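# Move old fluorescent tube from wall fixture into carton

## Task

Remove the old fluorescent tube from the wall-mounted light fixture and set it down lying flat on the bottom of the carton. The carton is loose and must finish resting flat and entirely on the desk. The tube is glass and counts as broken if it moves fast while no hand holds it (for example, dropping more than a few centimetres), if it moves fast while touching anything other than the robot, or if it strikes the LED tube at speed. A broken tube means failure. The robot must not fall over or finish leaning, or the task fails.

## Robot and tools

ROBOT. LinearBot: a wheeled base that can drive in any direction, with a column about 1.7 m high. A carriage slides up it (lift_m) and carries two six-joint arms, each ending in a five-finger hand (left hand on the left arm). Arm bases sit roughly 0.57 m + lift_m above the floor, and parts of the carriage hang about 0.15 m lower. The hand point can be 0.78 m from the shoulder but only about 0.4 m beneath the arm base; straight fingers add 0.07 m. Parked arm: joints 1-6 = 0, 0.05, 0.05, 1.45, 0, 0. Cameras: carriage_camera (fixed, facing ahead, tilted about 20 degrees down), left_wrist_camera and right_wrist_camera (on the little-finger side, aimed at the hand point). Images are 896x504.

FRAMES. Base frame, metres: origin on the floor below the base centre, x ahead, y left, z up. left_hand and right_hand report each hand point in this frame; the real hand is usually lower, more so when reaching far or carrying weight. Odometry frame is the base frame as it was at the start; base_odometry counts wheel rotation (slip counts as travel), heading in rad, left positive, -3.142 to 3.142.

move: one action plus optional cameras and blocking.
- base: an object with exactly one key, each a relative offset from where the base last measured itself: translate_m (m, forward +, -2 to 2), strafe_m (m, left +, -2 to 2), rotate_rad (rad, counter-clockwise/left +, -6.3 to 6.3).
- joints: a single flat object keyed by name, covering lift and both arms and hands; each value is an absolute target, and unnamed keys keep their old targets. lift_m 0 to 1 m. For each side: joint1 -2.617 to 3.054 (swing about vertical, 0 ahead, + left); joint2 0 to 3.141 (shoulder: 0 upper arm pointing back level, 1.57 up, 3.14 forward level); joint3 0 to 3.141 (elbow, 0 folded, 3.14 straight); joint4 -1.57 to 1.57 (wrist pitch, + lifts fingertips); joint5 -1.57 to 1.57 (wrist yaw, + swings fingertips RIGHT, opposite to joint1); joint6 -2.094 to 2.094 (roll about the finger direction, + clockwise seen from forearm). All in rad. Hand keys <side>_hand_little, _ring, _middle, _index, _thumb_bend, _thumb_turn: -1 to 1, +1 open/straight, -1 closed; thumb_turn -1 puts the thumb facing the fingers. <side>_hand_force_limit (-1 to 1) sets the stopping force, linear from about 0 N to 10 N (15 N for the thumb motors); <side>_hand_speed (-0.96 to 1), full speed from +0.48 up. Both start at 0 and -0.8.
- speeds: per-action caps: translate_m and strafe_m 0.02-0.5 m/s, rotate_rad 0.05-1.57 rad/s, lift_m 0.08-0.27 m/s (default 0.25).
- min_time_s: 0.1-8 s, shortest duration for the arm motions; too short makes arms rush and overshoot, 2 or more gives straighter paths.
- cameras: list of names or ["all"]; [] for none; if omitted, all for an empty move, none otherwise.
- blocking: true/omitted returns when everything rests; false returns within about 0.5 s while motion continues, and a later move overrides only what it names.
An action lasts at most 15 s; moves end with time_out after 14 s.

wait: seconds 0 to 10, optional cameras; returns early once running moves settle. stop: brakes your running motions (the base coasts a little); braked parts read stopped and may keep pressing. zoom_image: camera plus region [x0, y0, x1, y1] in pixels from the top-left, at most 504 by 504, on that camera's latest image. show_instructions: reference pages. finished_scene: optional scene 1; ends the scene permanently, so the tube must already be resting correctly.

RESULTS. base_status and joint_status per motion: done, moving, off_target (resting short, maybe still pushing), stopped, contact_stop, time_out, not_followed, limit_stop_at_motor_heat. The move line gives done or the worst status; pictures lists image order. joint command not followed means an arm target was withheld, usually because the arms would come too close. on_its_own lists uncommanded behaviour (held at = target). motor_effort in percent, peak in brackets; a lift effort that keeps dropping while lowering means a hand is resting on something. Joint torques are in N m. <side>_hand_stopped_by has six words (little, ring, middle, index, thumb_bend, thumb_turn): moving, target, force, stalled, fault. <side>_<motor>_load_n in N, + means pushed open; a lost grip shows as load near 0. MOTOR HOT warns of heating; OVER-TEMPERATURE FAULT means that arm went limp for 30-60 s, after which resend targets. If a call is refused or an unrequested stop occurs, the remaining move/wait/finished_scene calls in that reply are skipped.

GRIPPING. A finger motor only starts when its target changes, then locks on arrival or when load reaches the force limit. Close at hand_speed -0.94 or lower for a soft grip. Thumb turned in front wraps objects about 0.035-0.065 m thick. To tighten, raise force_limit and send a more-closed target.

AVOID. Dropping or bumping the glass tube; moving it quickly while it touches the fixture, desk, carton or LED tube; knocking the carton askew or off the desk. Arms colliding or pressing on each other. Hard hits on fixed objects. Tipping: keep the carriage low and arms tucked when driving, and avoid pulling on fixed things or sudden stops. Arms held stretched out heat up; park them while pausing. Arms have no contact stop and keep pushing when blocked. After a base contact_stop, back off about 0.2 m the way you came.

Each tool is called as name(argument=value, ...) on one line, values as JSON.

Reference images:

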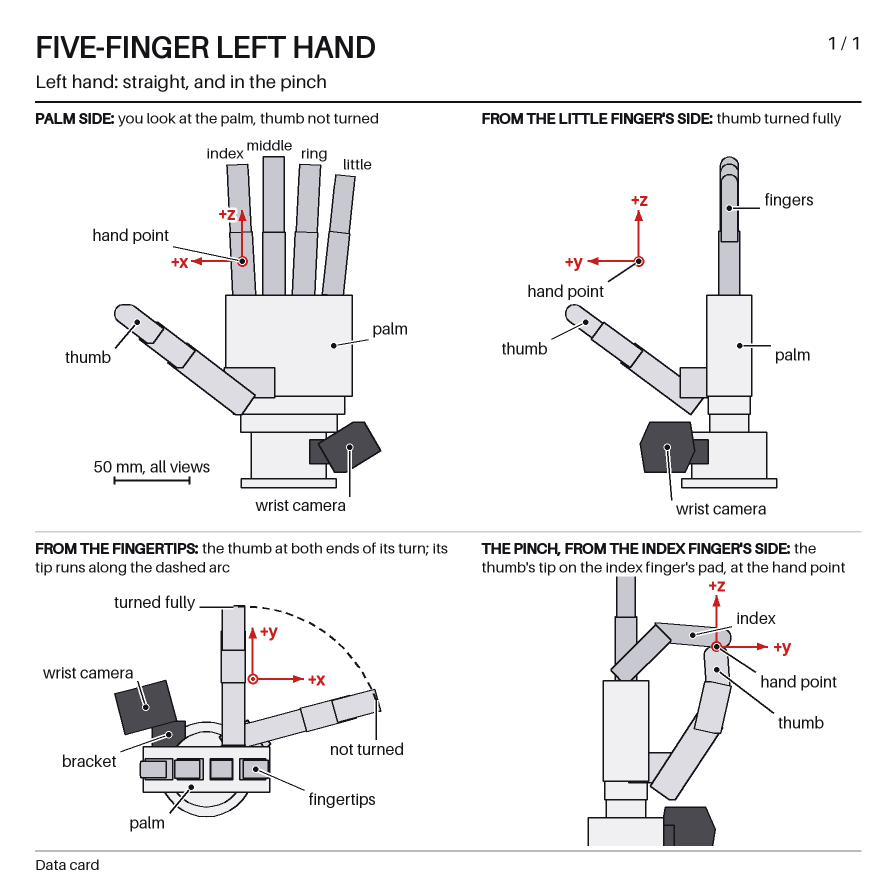

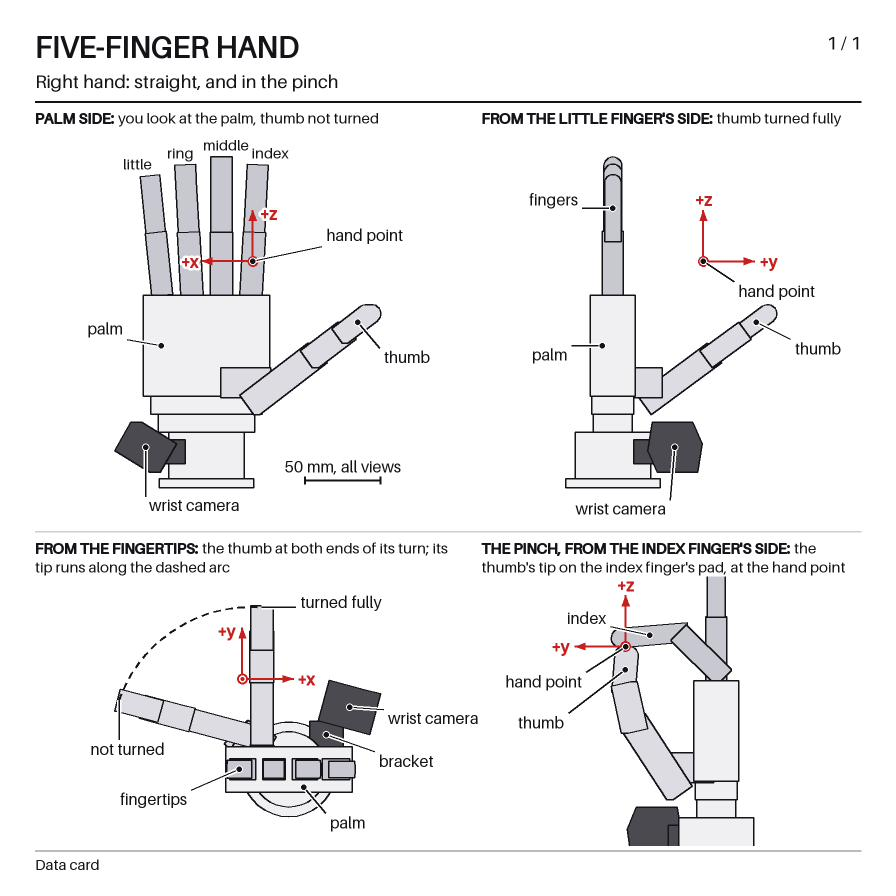

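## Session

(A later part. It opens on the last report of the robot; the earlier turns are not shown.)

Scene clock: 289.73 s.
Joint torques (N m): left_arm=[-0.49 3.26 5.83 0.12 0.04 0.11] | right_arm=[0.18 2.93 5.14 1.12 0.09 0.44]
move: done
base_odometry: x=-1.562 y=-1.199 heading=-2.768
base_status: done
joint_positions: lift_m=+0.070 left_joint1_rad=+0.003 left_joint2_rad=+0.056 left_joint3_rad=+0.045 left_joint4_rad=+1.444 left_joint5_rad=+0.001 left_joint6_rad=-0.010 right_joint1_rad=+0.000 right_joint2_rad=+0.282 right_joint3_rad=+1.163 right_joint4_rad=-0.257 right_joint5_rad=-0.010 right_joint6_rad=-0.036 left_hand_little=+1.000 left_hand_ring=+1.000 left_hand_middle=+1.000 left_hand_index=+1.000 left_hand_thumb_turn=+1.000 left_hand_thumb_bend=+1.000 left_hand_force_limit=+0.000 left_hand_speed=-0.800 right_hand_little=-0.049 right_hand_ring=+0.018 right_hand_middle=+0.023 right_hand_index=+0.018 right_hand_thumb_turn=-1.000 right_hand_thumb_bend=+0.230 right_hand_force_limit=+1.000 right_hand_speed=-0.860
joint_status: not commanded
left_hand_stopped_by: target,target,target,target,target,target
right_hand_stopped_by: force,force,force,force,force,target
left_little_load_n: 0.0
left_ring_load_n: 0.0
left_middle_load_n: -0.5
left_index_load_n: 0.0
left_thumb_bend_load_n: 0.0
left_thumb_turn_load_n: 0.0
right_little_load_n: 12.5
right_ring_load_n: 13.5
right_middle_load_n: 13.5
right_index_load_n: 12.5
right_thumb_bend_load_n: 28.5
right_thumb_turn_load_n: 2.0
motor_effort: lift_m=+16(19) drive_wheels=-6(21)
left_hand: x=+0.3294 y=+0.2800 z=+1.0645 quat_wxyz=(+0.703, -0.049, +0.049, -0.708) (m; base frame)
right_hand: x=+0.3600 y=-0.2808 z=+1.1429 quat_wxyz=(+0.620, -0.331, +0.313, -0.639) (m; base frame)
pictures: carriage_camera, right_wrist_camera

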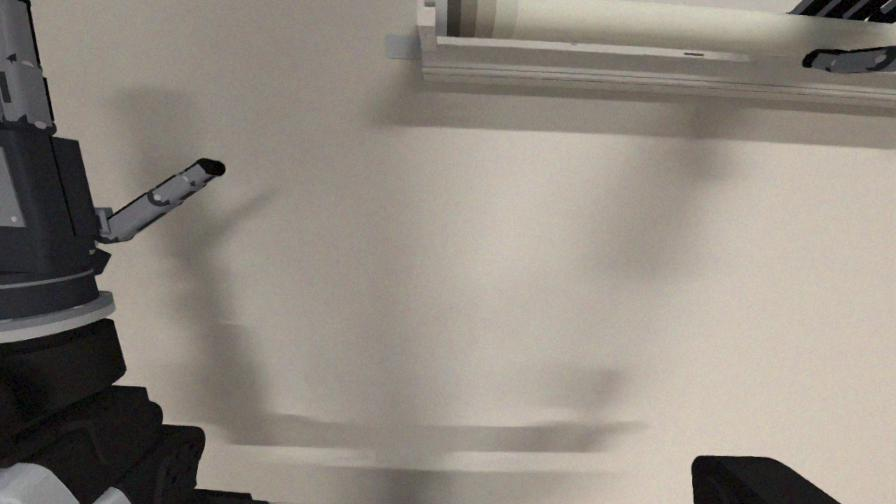

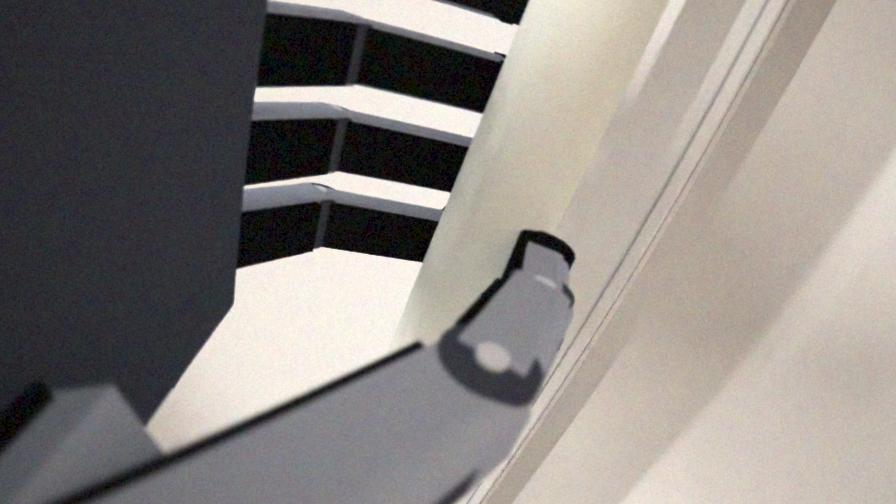

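move(base={"translate_m": 0.012}, speeds={"translate_m": 0.03})

move(joints={"right_hand_speed": -0.5, "right_hand_force_limit": 0.7, "right_hand_index": 0.55, "right_hand_middle": 0.55, "right_hand_ring": 0.55, "right_hand_little": 0.55, "right_hand_thumb_bend": 0.4})

move(base={"translate_m": -0.12}, speeds={"translate_m": 0.2})

move(joints={"lift_m": 0.4}, cameras=["carriage_camera"])

zoom_image(camera="carriage_camera", region=[420, 270, 500, 320])

Scene clock: 290.77 s.
Joint torques (N m): left_arm=[-0.57 3.26 6.19 0.18 0.01 0.09] | right_arm=[0.16 5.31 3.95 1.38 0.12 0.44]
move: done
base_odometry: x=-1.573 y=-1.203 heading=-2.768
base_status: done
joint_positions: lift_m=+0.070 left_joint1_rad=+0.003 left_joint2_rad=+0.056 left_joint3_rad=+0.045 left_joint4_rad=+1.444 left_joint5_rad=+0.001 left_joint6_rad=-0.010 right_joint1_rad=+0.000 right_joint2_rad=+0.258 right_joint3_rad=+1.175 right_joint4_rad=-0.283 right_joint5_rad=-0.010 right_joint6_rad=-0.036 left_hand_little=+1.000 left_hand_ring=+1.000 left_hand_middle=+1.000 left_hand_index=+1.000 left_hand_thumb_turn=+1.000 left_hand_thumb_bend=+1.000 left_hand_force_limit=+0.000 left_hand_speed=-0.800 right_hand_little=-0.049 right_hand_ring=+0.018 right_hand_middle=+0.023 right_hand_index=+0.018 right_hand_thumb_turn=-1.000 right_hand_thumb_bend=+0.230 right_hand_force_limit=+1.000 right_hand_speed=-0.860
joint_status: not commanded
left_hand_stopped_by: target,target,target,target,target,target
right_hand_stopped_by: force,force,force,force,force,target
left_little_load_n: 0.0
left_ring_load_n: 0.0
left_middle_load_n: 0.0
left_index_load_n: 0.0
left_thumb_bend_load_n: 0.0
left_thumb_turn_load_n: 0.0
right_little_load_n: 11.5
right_ring_load_n: 12.5
right_middle_load_n: 12.5
right_index_load_n: 12.0
right_thumb_bend_load_n: 27.5
right_thumb_turn_load_n: 2.0
motor_effort: lift_m=+16(19) drive_wheels=-5(12)
left_hand: x=+0.3294 y=+0.2800 z=+1.0645 quat_wxyz=(+0.703, -0.049, +0.049, -0.708) (m; base frame)
right_hand: x=+0.3492 y=-0.2807 z=+1.1427 quat_wxyz=(+0.621, -0.328, +0.310, -0.640) (m; base frame)
pictures: none

Scene clock: 291.70 s.
Joint torques (N m): left_arm=[-0.4 3.44 6.11 0.18 0.05 0.14] | right_arm=[0.14 5.81 4.04 1.94 0.09 0.18]
move: done
base_odometry: x=-1.573 y=-1.203 heading=-2.768
base_status: not commanded
joint_positions: lift_m=+0.070 left_joint1_rad=+0.003 left_joint2_rad=+0.056 left_joint3_rad=+0.045 left_joint4_rad=+1.444 left_joint5_rad=+0.001 left_joint6_rad=-0.010 right_joint1_rad=+0.000 right_joint2_rad=+0.253 right_joint3_rad=+1.175 right_joint4_rad=-0.326 right_joint5_rad=-0.008 right_joint6_rad=-0.011 left_hand_little=+1.000 left_hand_ring=+1.000 left_hand_middle=+1.000 left_hand_index=+1.000 left_hand_thumb_turn=+1.000 left_hand_thumb_bend=+1.000 left_hand_force_limit=+0.000 left_hand_speed=-0.800 right_hand_little=+0.550 right_hand_ring=+0.550 right_hand_middle=+0.550 right_hand_index=+0.550 right_hand_thumb_turn=-1.000 right_hand_thumb_bend=+0.400 right_hand_force_limit=+0.700 right_hand_speed=-0.500
joint_status: all done
left_hand_stopped_by: target,target,target,target,target,target
right_hand_stopped_by: target,target,target,target,target,target
left_little_load_n: 0.0
left_ring_load_n: 0.0
left_middle_load_n: 0.0
left_index_load_n: 0.0
left_thumb_bend_load_n: 0.0
left_thumb_turn_load_n: 0.0
right_little_load_n: 0.0
right_ring_load_n: 0.0
right_middle_load_n: 0.0
right_index_load_n: 0.0
right_thumb_bend_load_n: 0.0
right_thumb_turn_load_n: 0.0
on_its_own: right_joint4_rad moved -0.043 to your old target -0.330
motor_effort: lift_m=+16(19) drive_wheels=-8(11)
left_hand: x=+0.3294 y=+0.2800 z=+1.0645 quat_wxyz=(+0.703, -0.049, +0.049, -0.708) (m; base frame)
right_hand: x=+0.3514 y=-0.2796 z=+1.1329 quat_wxyz=(+0.622, -0.336, +0.327, -0.627) (m; base frame)
pictures: none

Scene clock: 293.40 s.
Joint torques (N m): left_arm=[-0.55 3.18 5.94 0.17 0.02 0.11] | right_arm=[0.2 5.82 4.01 2 0.08 0.18]
move: done
base_odometry: x=-1.461 y=-1.159 heading=-2.768
base_status: done
joint_positions: lift_m=+0.070 left_joint1_rad=+0.003 left_joint2_rad=+0.056 left_joint3_rad=+0.045 left_joint4_rad=+1.444 left_joint5_rad=+0.001 left_joint6_rad=-0.010 right_joint1_rad=+0.000 right_joint2_rad=+0.253 right_joint3_rad=+1.175 right_joint4_rad=-0.331 right_joint5_rad=-0.006 right_joint6_rad=-0.011 left_hand_little=+1.000 left_hand_ring=+1.000 left_hand_middle=+1.000 left_hand_index=+1.000 left_hand_thumb_turn=+1.000 left_hand_thumb_bend=+1.000 left_hand_force_limit=+0.000 left_hand_speed=-0.800 right_hand_little=+0.550 right_hand_ring=+0.550 right_hand_middle=+0.550 right_hand_index=+0.550 right_hand_thumb_turn=-1.000 right_hand_thumb_bend=+0.400 right_hand_force_limit=+0.700 right_hand_speed=-0.500
joint_status: not commanded
left_hand_stopped_by: target,target,target,target,target,target
right_hand_stopped_by: target,target,target,target,target,target
left_little_load_n: 0.0
left_ring_load_n: 0.0
left_middle_load_n: 0.0
left_index_load_n: 0.0
left_thumb_bend_load_n: 0.0
left_thumb_turn_load_n: 0.0
right_little_load_n: 0.0
right_ring_load_n: 0.0
right_middle_load_n: 0.0
right_index_load_n: 0.0
right_thumb_bend_load_n: 0.0
right_thumb_turn_load_n: 0.0
motor_effort: lift_m=+16(19) drive_wheels=-7(20)
left_hand: x=+0.3294 y=+0.2800 z=+1.0645 quat_wxyz=(+0.703, -0.049, +0.049, -0.708) (m; base frame)
right_hand: x=+0.3519 y=-0.2800 z=+1.1317 quat_wxyz=(+0.621, -0.337, +0.329, -0.626) (m; base frame)
pictures: none

Scene clock: 295.27 s.
Joint torques (N m): left_arm=[-0.47 3.28 5.86 0.09 0.06 0.15] | right_arm=[0.24 5.82 4.01 2.02 0.07 0.17]
move: done
base_odometry: x=-1.461 y=-1.159 heading=-2.768
base_status: not commanded
joint_positions: lift_m=+0.400 left_joint1_rad=+0.003 left_joint2_rad=+0.056 left_joint3_rad=+0.044 left_joint4_rad=+1.444 left_joint5_rad=+0.001 left_joint6_rad=-0.010 right_joint1_rad=+0.000 right_joint2_rad=+0.253 right_joint3_rad=+1.175 right_joint4_rad=-0.333 right_joint5_rad=-0.006 right_joint6_rad=-0.010 left_hand_little=+1.000 left_hand_ring=+1.000 left_hand_middle=+1.000 left_hand_index=+1.000 left_hand_thumb_turn=+1.000 left_hand_thumb_bend=+1.000 left_hand_force_limit=+0.000 left_hand_speed=-0.800 right_hand_little=+0.550 right_hand_ring=+0.550 right_hand_middle=+0.550 right_hand_index=+0.550 right_hand_thumb_turn=-1.000 right_hand_thumb_bend=+0.400 right_hand_force_limit=+0.700 right_hand_speed=-0.500
joint_status: all done
left_hand_stopped_by: target,target,target,target,target,target
right_hand_stopped_by: target,target,target,target,target,target
left_little_load_n: 0.0
left_ring_load_n: 0.0
left_middle_load_n: 0.0
left_index_load_n: 0.0
left_thumb_bend_load_n: 0.0
left_thumb_turn_load_n: 0.0
right_little_load_n: 0.0
right_ring_load_n: 0.0
right_middle_load_n: 0.0
right_index_load_n: 0.0
right_thumb_bend_load_n: 0.0
right_thumb_turn_load_n: -0.5
motor_effort: lift_m=+22(29) drive_wheels=-6(10)
left_hand: x=+0.3295 y=+0.2800 z=+1.3936 quat_wxyz=(+0.703, -0.049, +0.049, -0.708) (m; base frame)
right_hand: x=+0.3521 y=-0.2799 z=+1.4606 quat_wxyz=(+0.622, -0.337, +0.330, -0.626) (m; base frame)
pictures: carriage_camera

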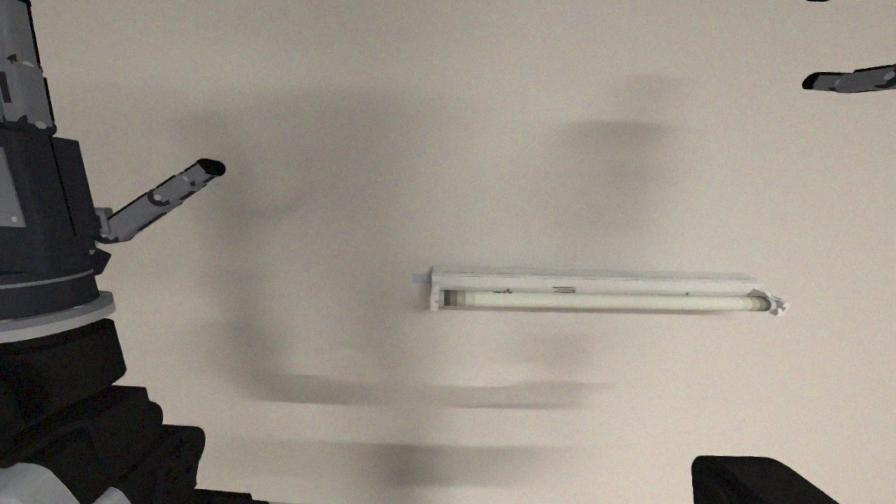

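Scaled by 6.300.

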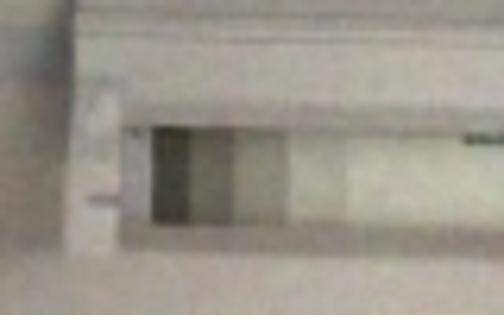

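zoom_image(camera="carriage_camera", region=[425, 280, 465, 320])

move(joints={"lift_m": 0.18}, cameras=["carriage_camera"])

zoom_image(camera="carriage_camera", region=[420, 140, 470, 190])

zoom_image(camera="carriage_camera", region=[816, 150, 896, 200])

Scaled by 12.600.

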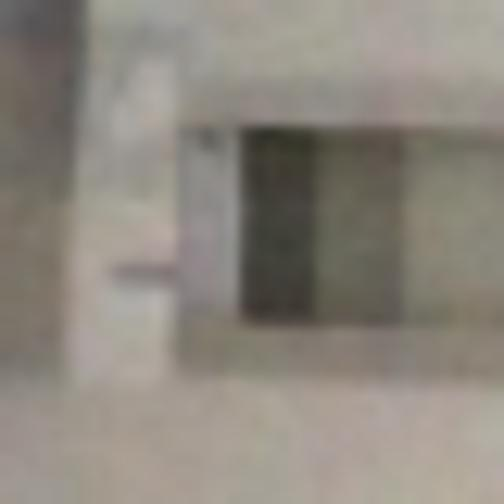

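Scene clock: 296.80 s.
Joint torques (N m): left_arm=[-0.51 3.22 5.87 0.19 0.09 0.14] | right_arm=[0.2 5.83 4.08 2.09 0.07 0.18]
move: done
base_odometry: x=-1.461 y=-1.159 heading=-2.768
base_status: not commanded
joint_positions: lift_m=+0.180 left_joint1_rad=+0.003 left_joint2_rad=+0.056 left_joint3_rad=+0.044 left_joint4_rad=+1.444 left_joint5_rad=+0.001 left_joint6_rad=-0.010 right_joint1_rad=+0.000 right_joint2_rad=+0.253 right_joint3_rad=+1.175 right_joint4_rad=-0.339 right_joint5_rad=-0.006 right_joint6_rad=-0.010 left_hand_little=+1.000 left_hand_ring=+1.000 left_hand_middle=+1.000 left_hand_index=+1.000 left_hand_thumb_turn=+1.000 left_hand_thumb_bend=+1.000 left_hand_force_limit=+0.000 left_hand_speed=-0.800 right_hand_little=+0.550 right_hand_ring=+0.550 right_hand_middle=+0.550 right_hand_index=+0.550 right_hand_thumb_turn=-1.000 right_hand_thumb_bend=+0.400 right_hand_force_limit=+0.700 right_hand_speed=-0.500
joint_status: all done
left_hand_stopped_by: target,target,target,target,target,target
right_hand_stopped_by: target,target,target,target,target,target
left_little_load_n: 0.0
left_ring_load_n: 0.0
left_middle_load_n: 0.0
left_index_load_n: 0.0
left_thumb_bend_load_n: 0.0
left_thumb_turn_load_n: 0.0
right_little_load_n: 0.0
right_ring_load_n: 0.0
right_middle_load_n: 0.0
right_index_load_n: -0.5
right_thumb_bend_load_n: 0.0
right_thumb_turn_load_n: 0.0
motor_effort: lift_m=+17(19) drive_wheels=-8(10)
left_hand: x=+0.3295 y=+0.2800 z=+1.1743 quat_wxyz=(+0.703, -0.049, +0.049, -0.708) (m; base frame)
right_hand: x=+0.3526 y=-0.2799 z=+1.2398 quat_wxyz=(+0.621, -0.339, +0.332, -0.625) (m; base frame)
pictures: carriage_camera

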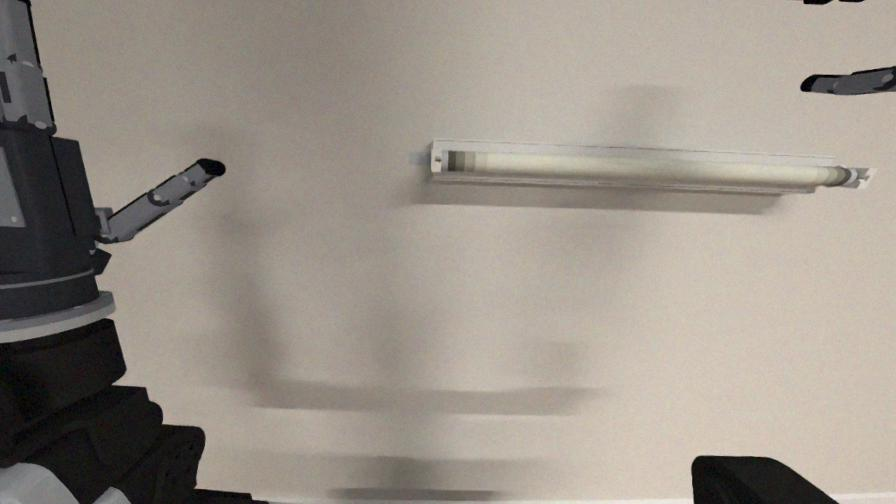

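Scaled by 10.080.

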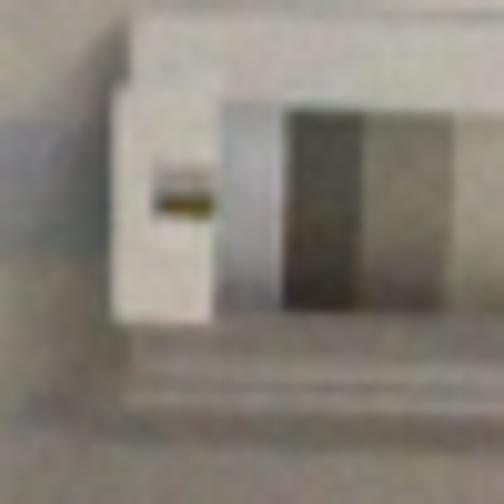

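Scaled by 6.300.

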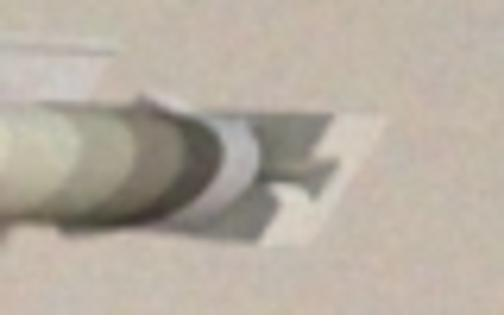

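move(joints={"lift_m": 0.18}, cameras=["carriage_camera"])

zoom_image(camera="carriage_camera", region=[410, 130, 480, 190])

zoom_image(camera="carriage_camera", region=[780, 120, 896, 200])

Scene clock: 297.93 s.
Joint torques (N m): left_arm=[-0.42 3.52 5.98 0.17 0.07 0.15] | right_arm=[0.21 5.83 4.1 2.09 0.07 0.17]
move: done
base_odometry: x=-1.461 y=-1.159 heading=-2.768
base_status: not commanded
joint_positions: lift_m=+0.180 left_joint1_rad=+0.003 left_joint2_rad=+0.056 left_joint3_rad=+0.044 left_joint4_rad=+1.444 left_joint5_rad=+0.001 left_joint6_rad=-0.010 right_joint1_rad=+0.000 right_joint2_rad=+0.253 right_joint3_rad=+1.175 right_joint4_rad=-0.339 right_joint5_rad=-0.006 right_joint6_rad=-0.010 left_hand_little=+1.000 left_hand_ring=+1.000 left_hand_middle=+1.000 left_hand_index=+1.000 left_hand_thumb_turn=+1.000 left_hand_thumb_bend=+1.000 left_hand_force_limit=+0.000 left_hand_speed=-0.800 right_hand_little=+0.550 right_hand_ring=+0.550 right_hand_middle=+0.550 right_hand_index=+0.550 right_hand_thumb_turn=-1.000 right_hand_thumb_bend=+0.400 right_hand_force_limit=+0.700 right_hand_speed=-0.500
joint_status: all done
left_hand_stopped_by: target,target,target,target,target,target
right_hand_stopped_by: target,target,target,target,target,target
left_little_load_n: 0.0
left_ring_load_n: 0.0
left_middle_load_n: 0.0
left_index_load_n: 0.0
left_thumb_bend_load_n: 0.0
left_thumb_turn_load_n: 0.0
right_little_load_n: 0.0
right_ring_load_n: 0.0
right_middle_load_n: 0.0
right_index_load_n: 0.0
right_thumb_bend_load_n: 0.0
right_thumb_turn_load_n: 0.0
motor_effort: lift_m=+18(18) drive_wheels=-6(8)
left_hand: x=+0.3295 y=+0.2800 z=+1.1743 quat_wxyz=(+0.703, -0.049, +0.049, -0.708) (m; base frame)
right_hand: x=+0.3526 y=-0.2799 z=+1.2398 quat_wxyz=(+0.621, -0.339, +0.332, -0.625) (m; base frame)
pictures: carriage_camera

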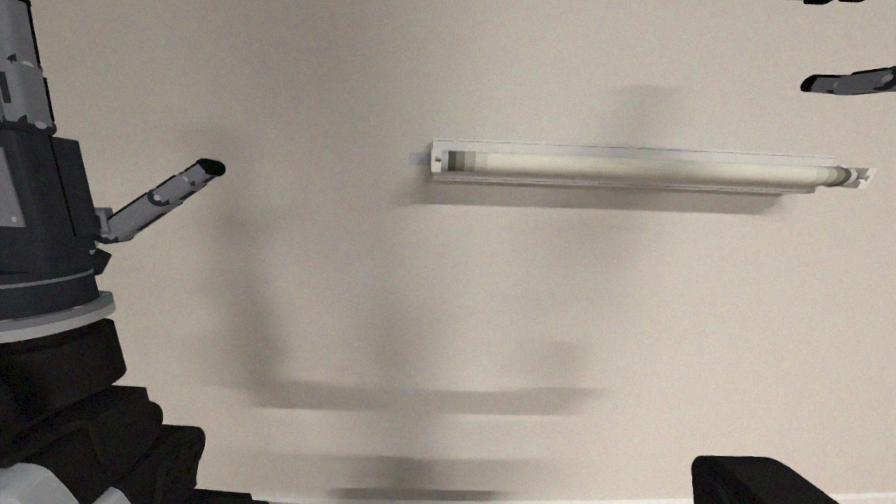

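Scaled by 7.200.

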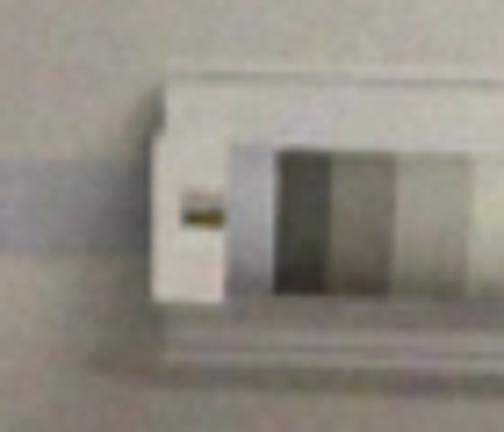

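Scaled by 4.345.

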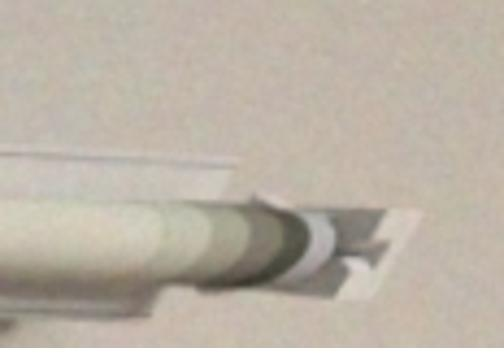

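zoom_image(camera="carriage_camera", region=[428, 150, 448, 170])

move(joints={"lift_m": 0.16}, base={"strafe_m": 0.15}, cameras=["carriage_camera"])

zoom_image(camera="carriage_camera", region=[480, 130, 550, 190])

Scaled by 25.200.

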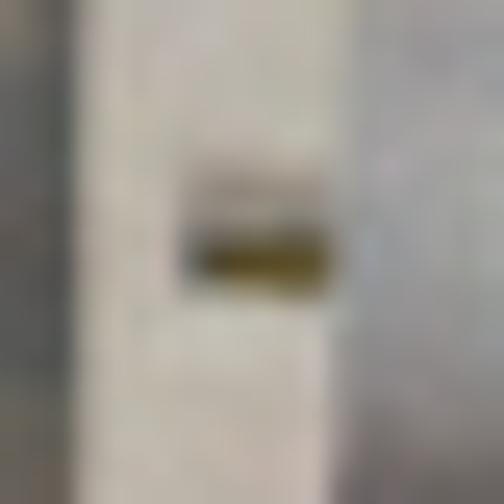

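Scene clock: 300.07 s.
Joint torques (N m): left_arm=[-0.4 3.32 6.06 0.2 0.06 0.11] | right_arm=[0.08 5.76 4.05 2.09 0.05 0.16]
move: done
base_odometry: x=-1.406 y=-1.299 heading=-2.768
base_status: done
joint_positions: lift_m=+0.160 left_joint1_rad=+0.002 left_joint2_rad=+0.056 left_joint3_rad=+0.044 left_joint4_rad=+1.444 left_joint5_rad=+0.001 left_joint6_rad=-0.010 right_joint1_rad=-0.001 right_joint2_rad=+0.253 right_joint3_rad=+1.175 right_joint4_rad=-0.339 right_joint5_rad=-0.004 right_joint6_rad=-0.010 left_hand_little=+1.000 left_hand_ring=+1.000 left_hand_middle=+1.000 left_hand_index=+1.000 left_hand_thumb_turn=+1.000 left_hand_thumb_bend=+1.000 left_hand_force_limit=+0.000 left_hand_speed=-0.800 right_hand_little=+0.550 right_hand_ring=+0.550 right_hand_middle=+0.550 right_hand_index=+0.550 right_hand_thumb_turn=-1.000 right_hand_thumb_bend=+0.400 right_hand_force_limit=+0.700 right_hand_speed=-0.500
joint_status: all done
left_hand_stopped_by: target,target,target,target,target,target
right_hand_stopped_by: target,target,target,target,target,target
left_little_load_n: 0.0
left_ring_load_n: 0.0
left_middle_load_n: 0.0
left_index_load_n: 0.0
left_thumb_bend_load_n: 0.0
left_thumb_turn_load_n: 0.0
right_little_load_n: 0.0
right_ring_load_n: 0.0
right_middle_load_n: 0.0
right_index_load_n: 0.0
right_thumb_bend_load_n: 0.0
right_thumb_turn_load_n: 0.0
motor_effort: lift_m=+16(22) drive_wheels=-7(18)
left_hand: x=+0.3294 y=+0.2799 z=+1.1544 quat_wxyz=(+0.703, -0.049, +0.049, -0.708) (m; base frame)
right_hand: x=+0.3527 y=-0.2805 z=+1.2199 quat_wxyz=(+0.620, -0.338, +0.333, -0.625) (m; base frame)
pictures: carriage_camera

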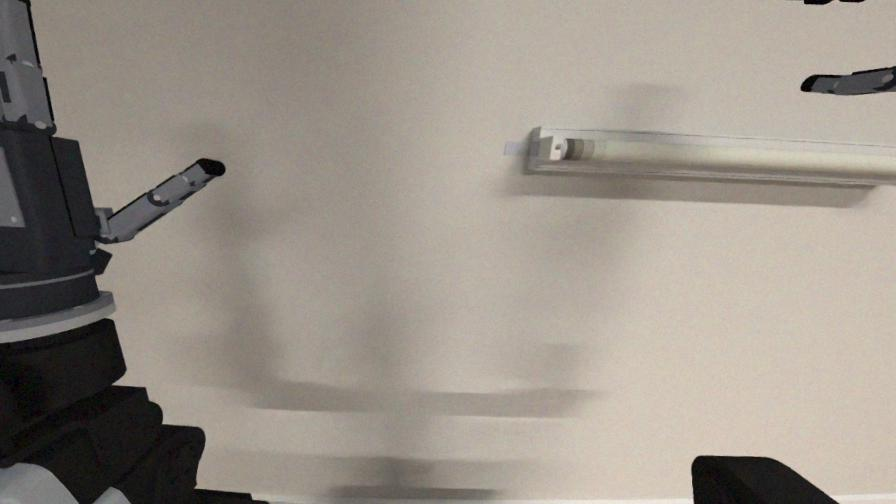

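Scaled by 7.200.

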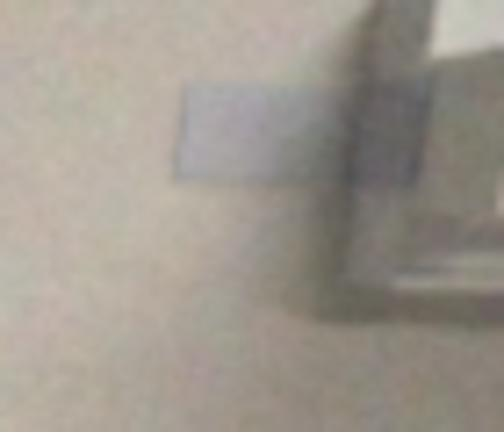

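zoom_image(camera="carriage_camera", region=[535, 130, 585, 170])

Scaled by 10.080.

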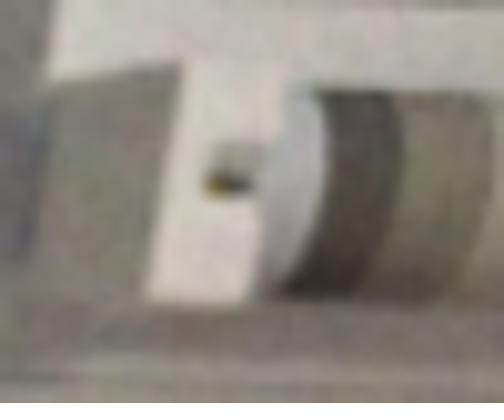

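move(joints={"lift_m": 0.07, "right_joint2_rad": 0.34, "right_joint3_rad": 0.363, "right_joint4_rad": 1.41}, base={"strafe_m": -0.15}, cameras=[])

move(joints={"right_joint2_rad": 0.37, "right_joint3_rad": 0.312, "right_joint4_rad": 1.447}, cameras=["carriage_camera"])

Scene clock: 302.33 s.
Joint torques (N m): left_arm=[-0.35 3.28 5.9 0.15 0.1 0.13] | right_arm=[0.29 4.72 4.49 0.28 0.03 0.17]
move: done
base_odometry: x=-1.461 y=-1.159 heading=-2.768
base_status: done
joint_positions: lift_m=+0.070 left_joint1_rad=+0.002 left_joint2_rad=+0.056 left_joint3_rad=+0.044 left_joint4_rad=+1.444 left_joint5_rad=+0.001 left_joint6_rad=-0.010 right_joint1_rad=-0.001 right_joint2_rad=+0.324 right_joint3_rad=+0.372 right_joint4_rad=+1.396 right_joint5_rad=-0.003 right_joint6_rad=-0.009 left_hand_little=+1.000 left_hand_ring=+1.000 left_hand_middle=+1.000 left_hand_index=+1.000 left_hand_thumb_turn=+1.000 left_hand_thumb_bend=+1.000 left_hand_force_limit=+0.000 left_hand_speed=-0.800 right_hand_little=+0.550 right_hand_ring=+0.550 right_hand_middle=+0.550 right_hand_index=+0.550 right_hand_thumb_turn=-1.000 right_hand_thumb_bend=+0.400 right_hand_force_limit=+0.700 right_hand_speed=-0.500
joint_status: all done
left_hand_stopped_by: target,target,target,target,target,target
right_hand_stopped_by: target,target,target,target,target,target
left_little_load_n: 0.0
left_ring_load_n: 0.0
left_middle_load_n: 0.0
left_index_load_n: 0.0
left_thumb_bend_load_n: 0.0
left_thumb_turn_load_n: 0.0
right_little_load_n: 0.0
right_ring_load_n: 0.0
right_middle_load_n: 0.0
right_index_load_n: 0.0
right_thumb_bend_load_n: 0.0
right_thumb_turn_load_n: 0.0
motor_effort: lift_m=+17(19) drive_wheels=-6(20)
left_hand: x=+0.3294 y=+0.2799 z=+1.0644 quat_wxyz=(+0.703, -0.049, +0.049, -0.708) (m; base frame)
right_hand: x=+0.3362 y=-0.2806 z=+1.1493 quat_wxyz=(+0.702, -0.046, +0.043, -0.709) (m; base frame)
pictures: none
No camera images: "cameras" was empty.

Scene clock: 302.97 s.
Joint torques (N m): left_arm=[-0.47 3.23 6.09 0.17 0.06 0.16] | right_arm=[0.28 3.85 5.04 0.41 0.02 0.17]
move: done
base_odometry: x=-1.461 y=-1.159 heading=-2.768
base_status: not commanded
joint_positions: lift_m=+0.070 left_joint1_rad=+0.002 left_joint2_rad=+0.056 left_joint3_rad=+0.044 left_joint4_rad=+1.444 left_joint5_rad=+0.001 left_joint6_rad=-0.010 right_joint1_rad=-0.001 right_joint2_rad=+0.361 right_joint3_rad=+0.318 right_joint4_rad=+1.433 right_joint5_rad=-0.003 right_joint6_rad=-0.009 left_hand_little=+1.000 left_hand_ring=+1.000 left_hand_middle=+1.000 left_hand_index=+1.000 left_hand_thumb_turn=+1.000 left_hand_thumb_bend=+1.000 left_hand_force_limit=+0.000 left_hand_speed=-0.800 right_hand_little=+0.550 right_hand_ring=+0.550 right_hand_middle=+0.550 right_hand_index=+0.550 right_hand_thumb_turn=-1.000 right_hand_thumb_bend=+0.400 right_hand_force_limit=+0.700 right_hand_speed=-0.500
joint_status: all done
left_hand_stopped_by: target,target,target,target,target,target
right_hand_stopped_by: target,target,target,target,target,target
left_little_load_n: 0.0
left_ring_load_n: 0.0
left_middle_load_n: 0.0
left_index_load_n: 0.0
left_thumb_bend_load_n: 0.0
left_thumb_turn_load_n: 0.0
right_little_load_n: 0.0
right_ring_load_n: 0.0
right_middle_load_n: 0.0
right_index_load_n: 0.0
right_thumb_bend_load_n: 0.0
right_thumb_turn_load_n: 0.0
motor_effort: lift_m=+17(19) drive_wheels=-4(9)
left_hand: x=+0.3294 y=+0.2799 z=+1.0644 quat_wxyz=(+0.703, -0.049, +0.049, -0.708) (m; base frame)
right_hand: x=+0.3586 y=-0.2806 z=+1.1309 quat_wxyz=(+0.701, -0.065, +0.062, -0.708) (m; base frame)
pictures: carriage_camera

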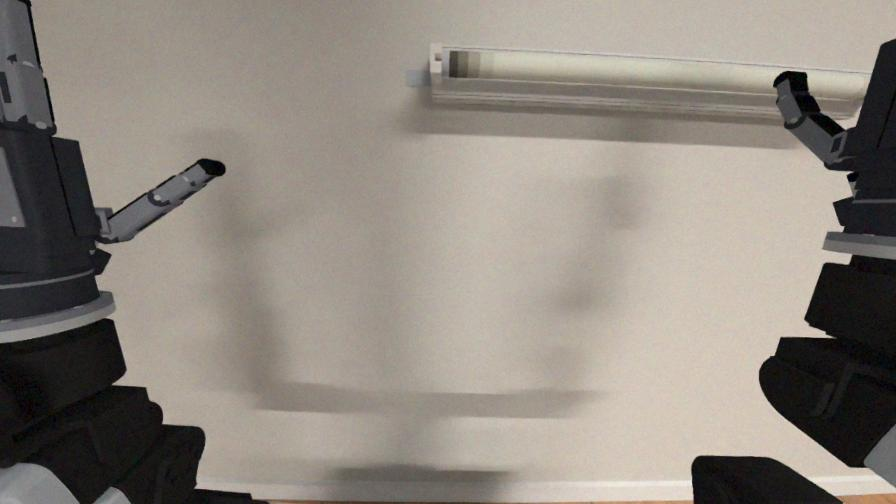

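move(base={"translate_m": 0.105}, speeds={"translate_m": 0.15}, cameras=[])

move(base={"translate_m": 0.018}, speeds={"translate_m": 0.04}, joints={"right_hand_little": 0.35, "right_hand_ring": 0.35, "right_hand_middle": 0.35, "right_hand_index": 0.35}, cameras=["carriage_camera", "right_wrist_camera"])

Scene clock: 304.70 s.
Joint torques (N m): left_arm=[-0.51 3.49 6.2 0.11 0.05 0.07] | right_arm=[0.27 3.88 4.93 0.21 0.03 0.19]
move: done
base_odometry: x=-1.559 y=-1.197 heading=-2.769
base_status: done
joint_positions: lift_m=+0.070 left_joint1_rad=+0.002 left_joint2_rad=+0.056 left_joint3_rad=+0.044 left_joint4_rad=+1.444 left_joint5_rad=+0.001 left_joint6_rad=-0.010 right_joint1_rad=-0.001 right_joint2_rad=+0.361 right_joint3_rad=+0.318 right_joint4_rad=+1.444 right_joint5_rad=-0.003 right_joint6_rad=-0.009 left_hand_little=+1.000 left_hand_ring=+1.000 left_hand_middle=+1.000 left_hand_index=+1.000 left_hand_thumb_turn=+1.000 left_hand_thumb_bend=+1.000 left_hand_force_limit=+0.000 left_hand_speed=-0.800 right_hand_little=+0.550 right_hand_ring=+0.550 right_hand_middle=+0.550 right_hand_index=+0.550 right_hand_thumb_turn=-1.000 right_hand_thumb_bend=+0.400 right_hand_force_limit=+0.700 right_hand_speed=-0.500
joint_status: not commanded
left_hand_stopped_by: target,target,target,target,target,target
right_hand_stopped_by: target,target,target,target,target,target
left_little_load_n: 0.0
left_ring_load_n: 0.0
left_middle_load_n: 0.0
left_index_load_n: 0.0
left_thumb_bend_load_n: 0.0
left_thumb_turn_load_n: 0.0
right_little_load_n: 0.0
right_ring_load_n: -0.5
right_middle_load_n: 0.0
right_index_load_n: 0.0
right_thumb_bend_load_n: 0.0
right_thumb_turn_load_n: 0.0
motor_effort: lift_m=+18(19) drive_wheels=-9(16)
left_hand: x=+0.3294 y=+0.2799 z=+1.0644 quat_wxyz=(+0.703, -0.049, +0.049, -0.708) (m; base frame)
right_hand: x=+0.3560 y=-0.2806 z=+1.1320 quat_wxyz=(+0.701, -0.061, +0.059, -0.708) (m; base frame)
pictures: none
No camera images: "cameras" was empty.

Scene clock: 305.60 s.
Joint torques (N m): left_arm=[-0.55 3.36 6.11 0.17 0.07 0.12] | right_arm=[0.2 3.84 5.15 0.29 0.03 0.18]
move: done
base_odometry: x=-1.576 y=-1.203 heading=-2.769
base_status: done
joint_positions: lift_m=+0.070 left_joint1_rad=+0.002 left_joint2_rad=+0.056 left_joint3_rad=+0.044 left_joint4_rad=+1.444 left_joint5_rad=+0.001 left_joint6_rad=-0.010 right_joint1_rad=-0.001 right_joint2_rad=+0.361 right_joint3_rad=+0.318 right_joint4_rad=+1.444 right_joint5_rad=-0.003 right_joint6_rad=-0.009 left_hand_little=+1.000 left_hand_ring=+1.000 left_hand_middle=+1.000 left_hand_index=+1.000 left_hand_thumb_turn=+1.000 left_hand_thumb_bend=+1.000 left_hand_force_limit=+0.000 left_hand_speed=-0.800 right_hand_little=+0.350 right_hand_ring=+0.350 right_hand_middle=+0.350 right_hand_index=+0.350 right_hand_thumb_turn=-1.000 right_hand_thumb_bend=+0.400 right_hand_force_limit=+0.700 right_hand_speed=-0.500
joint_status: all done
left_hand_stopped_by: target,target,target,target,target,target
right_hand_stopped_by: target,target,target,target,target,target
left_little_load_n: 0.0
left_ring_load_n: 0.5
left_middle_load_n: 0.0
left_index_load_n: 0.0
left_thumb_bend_load_n: 0.0
left_thumb_turn_load_n: 0.0
right_little_load_n: 0.0
right_ring_load_n: 0.0
right_middle_load_n: 0.0
right_index_load_n: 0.0
right_thumb_bend_load_n: 0.0
right_thumb_turn_load_n: 0.0
motor_effort: lift_m=+16(19) drive_wheels=-8(16)
left_hand: x=+0.3293 y=+0.2799 z=+1.0644 quat_wxyz=(+0.703, -0.049, +0.049, -0.708) (m; base frame)
right_hand: x=+0.3560 y=-0.2807 z=+1.1321 quat_wxyz=(+0.701, -0.061, +0.059, -0.708) (m; base frame)
pictures: carriage_camera, right_wrist_camera

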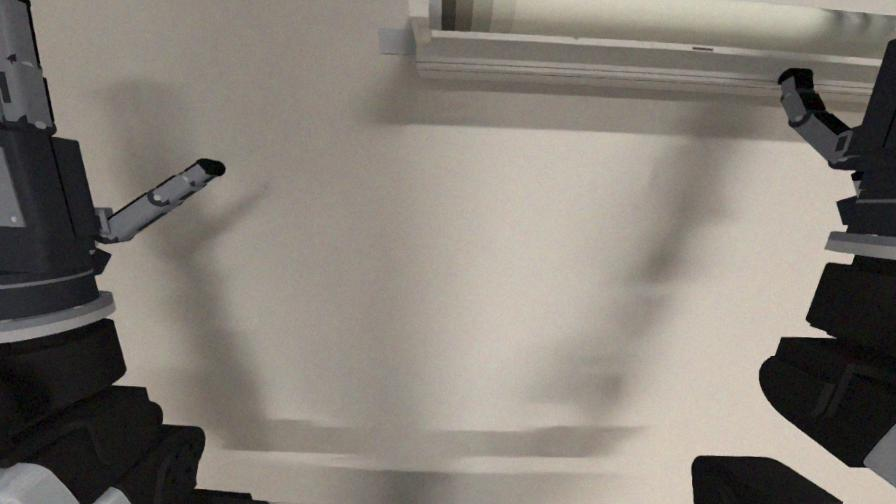

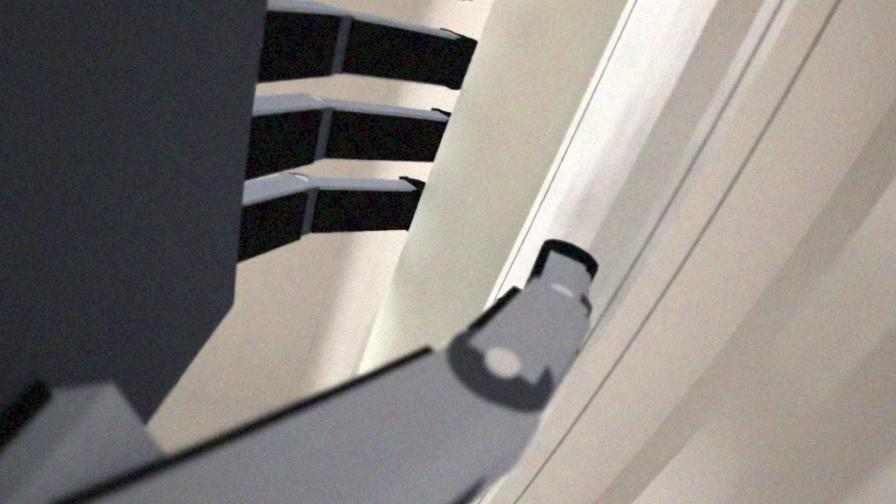

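move(joints={"right_hand_speed": -0.86, "right_hand_force_limit": -0.8, "right_hand_little": -0.3, "right_hand_ring": -0.3, "right_hand_middle": -0.3, "right_hand_index": -0.3, "right_hand_thumb_bend": 0.28}, cameras=[])

move(joints={"right_hand_thumb_bend": -0.3}, cameras=[])

move(joints={"right_hand_force_limit": 1.0, "right_hand_little": -0.5, "right_hand_ring": -0.5, "right_hand_middle": -0.5, "right_hand_index": -0.5, "right_hand_thumb_bend": -0.5}, cameras=["right_wrist_camera"])

Scene clock: 307.63 s.
Joint torques (N m): left_arm=[-0.25 3.32 6.02 0.14 0.04 0.12] | right_arm=[0.25 3.84 5.01 0.23 0.02 0.16]
move: off_target
base_odometry: x=-1.576 y=-1.203 heading=-2.769
base_status: not commanded
joint_positions: lift_m=+0.070 left_joint1_rad=+0.002 left_joint2_rad=+0.056 left_joint3_rad=+0.044 left_joint4_rad=+1.444 left_joint5_rad=+0.001 left_joint6_rad=-0.010 right_joint1_rad=-0.001 right_joint2_rad=+0.361 right_joint3_rad=+0.318 right_joint4_rad=+1.447 right_joint5_rad=-0.003 right_joint6_rad=-0.009 left_hand_little=+1.000 left_hand_ring=+1.000 left_hand_middle=+1.000 left_hand_index=+1.000 left_hand_thumb_turn=+1.000 left_hand_thumb_bend=+1.000 left_hand_force_limit=+0.000 left_hand_speed=-0.800 right_hand_little=+0.079 right_hand_ring=+0.118 right_hand_middle=+0.106 right_hand_index=+0.118 right_hand_thumb_turn=-1.000 right_hand_thumb_bend=+0.280 right_hand_force_limit=-0.800 right_hand_speed=-0.860
joint_status: right_hand_little off_target (ended at +0.079, target -0.300); right_hand_ring off_target (ended at +0.118, target -0.300); right_hand_middle off_target (ended at +0.106, target -0.300); right_hand_index off_target (ended at +0.118, target -0.300); the others done
left_hand_stopped_by: target,target,target,target,target,target
right_hand_stopped_by: force,force,force,force,target,target
left_little_load_n: 0.0
left_ring_load_n: 0.0
left_middle_load_n: 0.0
left_index_load_n: 0.0
left_thumb_bend_load_n: 0.0
left_thumb_turn_load_n: 0.0
right_little_load_n: 1.5
right_ring_load_n: 0.0
right_middle_load_n: 2.0
right_index_load_n: 0.0
right_thumb_bend_load_n: 0.0
right_thumb_turn_load_n: 0.0
motor_effort: lift_m=+15(19) drive_wheels=-9(13)
left_hand: x=+0.3293 y=+0.2799 z=+1.0644 quat_wxyz=(+0.703, -0.049, +0.049, -0.708) (m; base frame)
right_hand: x=+0.3554 y=-0.2807 z=+1.1323 quat_wxyz=(+0.701, -0.060, +0.058, -0.708) (m; base frame)
pictures: none
No camera images: "cameras" was empty.

Scene clock: 310.20 s.
Joint torques (N m): left_arm=[-0.46 3.41 6.04 0.11 0.02 0.13] | right_arm=[0.28 3.84 4.89 0.25 0.02 0.17]
move: off_target
base_odometry: x=-1.576 y=-1.203 heading=-2.769
base_status: not commanded
joint_positions: lift_m=+0.070 left_joint1_rad=+0.002 left_joint2_rad=+0.056 left_joint3_rad=+0.044 left_joint4_rad=+1.444 left_joint5_rad=+0.001 left_joint6_rad=-0.010 right_joint1_rad=-0.001 right_joint2_rad=+0.361 right_joint3_rad=+0.318 right_joint4_rad=+1.447 right_joint5_rad=-0.003 right_joint6_rad=-0.009 left_hand_little=+1.000 left_hand_ring=+1.000 left_hand_middle=+1.000 left_hand_index=+1.000 left_hand_thumb_turn=+1.000 left_hand_thumb_bend=+1.000 left_hand_force_limit=+0.000 left_hand_speed=-0.800 right_hand_little=+0.079 right_hand_ring=+0.118 right_hand_middle=+0.106 right_hand_index=+0.118 right_hand_thumb_turn=-1.000 right_hand_thumb_bend=+0.182 right_hand_force_limit=-0.800 right_hand_speed=-0.860
joint_status: right_hand_thumb_bend off_target (ended at +0.182, target -0.300)
left_hand_stopped_by: target,target,target,target,target,target
right_hand_stopped_by: force,force,force,force,force,target
left_little_load_n: 0.0
left_ring_load_n: 0.0
left_middle_load_n: 0.0
left_index_load_n: 0.0
left_thumb_bend_load_n: 0.0
left_thumb_turn_load_n: 0.0
right_little_load_n: 2.0
right_ring_load_n: 0.0
right_middle_load_n: 2.5
right_index_load_n: 0.0
right_thumb_bend_load_n: 2.5
right_thumb_turn_load_n: 0.5
motor_effort: lift_m=+17(19) drive_wheels=-8(12)
left_hand: x=+0.3293 y=+0.2799 z=+1.0644 quat_wxyz=(+0.703, -0.049, +0.049, -0.708) (m; base frame)
right_hand: x=+0.3554 y=-0.2807 z=+1.1323 quat_wxyz=(+0.701, -0.060, +0.058, -0.708) (m; base frame)
pictures: none
No camera images: "cameras" was empty.

Scene clock: 311.23 s.
Joint torques (N m): left_arm=[-0.59 3.06 6.02 0.13 0.02 0.12] | right_arm=[0.24 3.82 4.57 0.24 0.02 0.17]
move: off_target
base_odometry: x=-1.576 y=-1.203 heading=-2.769
base_status: not commanded
joint_positions: lift_m=+0.070 left_joint1_rad=+0.002 left_joint2_rad=+0.056 left_joint3_rad=+0.044 left_joint4_rad=+1.444 left_joint5_rad=+0.001 left_joint6_rad=-0.010 right_joint1_rad=-0.001 right_joint2_rad=+0.362 right_joint3_rad=+0.322 right_joint4_rad=+1.447 right_joint5_rad=-0.003 right_joint6_rad=-0.010 left_hand_little=+1.000 left_hand_ring=+1.000 left_hand_middle=+1.000 left_hand_index=+1.000 left_hand_thumb_turn=+1.000 left_hand_thumb_bend=+1.000 left_hand_force_limit=+0.000 left_hand_speed=-0.800 right_hand_little=+0.031 right_hand_ring=+0.071 right_hand_middle=+0.083 right_hand_index=+0.073 right_hand_thumb_turn=-1.000 right_hand_thumb_bend=+0.173 right_hand_force_limit=+1.000 right_hand_speed=-0.860
joint_status: right_hand_little off_target (ended at +0.031, target -0.500); right_hand_ring off_target (ended at +0.071, target -0.500); right_hand_middle off_target (ended at +0.083, target -0.500); right_hand_index off_target (ended at +0.073, target -0.500); right_hand_thumb_bend off_target (ended at +0.173, target -0.500); the others done
left_hand_stopped_by: target,target,target,target,target,target
right_hand_stopped_by: force,force,force,force,force,target
left_little_load_n: 0.0
left_ring_load_n: 0.0
left_middle_load_n: 0.0
left_index_load_n: 0.0
left_thumb_bend_load_n: 0.0
left_thumb_turn_load_n: 0.0
right_little_load_n: 11.5
right_ring_load_n: 10.0
right_middle_load_n: 2.0
right_index_load_n: 10.0
right_thumb_bend_load_n: 17.0
right_thumb_turn_load_n: 2.5
motor_effort: lift_m=+16(19) drive_wheels=-10(11)
left_hand: x=+0.3293 y=+0.2799 z=+1.0644 quat_wxyz=(+0.703, -0.049, +0.049, -0.708) (m; base frame)
right_hand: x=+0.3546 y=-0.2808 z=+1.1336 quat_wxyz=(+0.701, -0.059, +0.057, -0.709) (m; base frame)
pictures: right_wrist_camera

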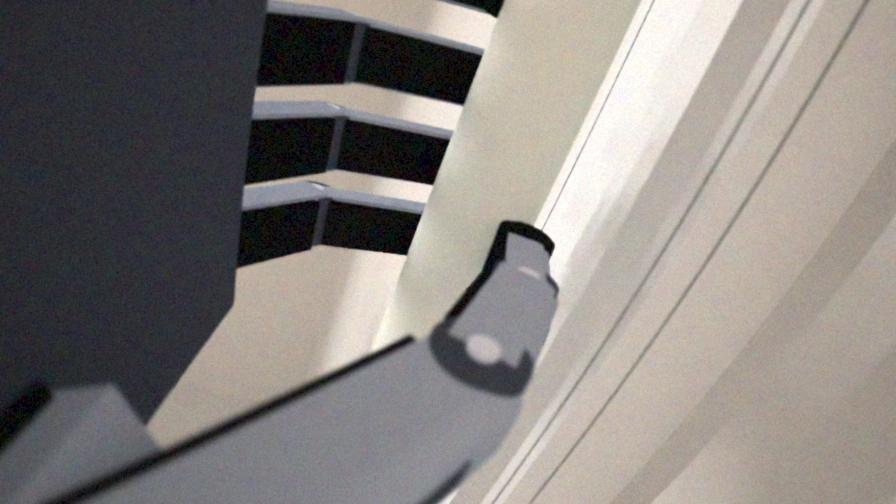

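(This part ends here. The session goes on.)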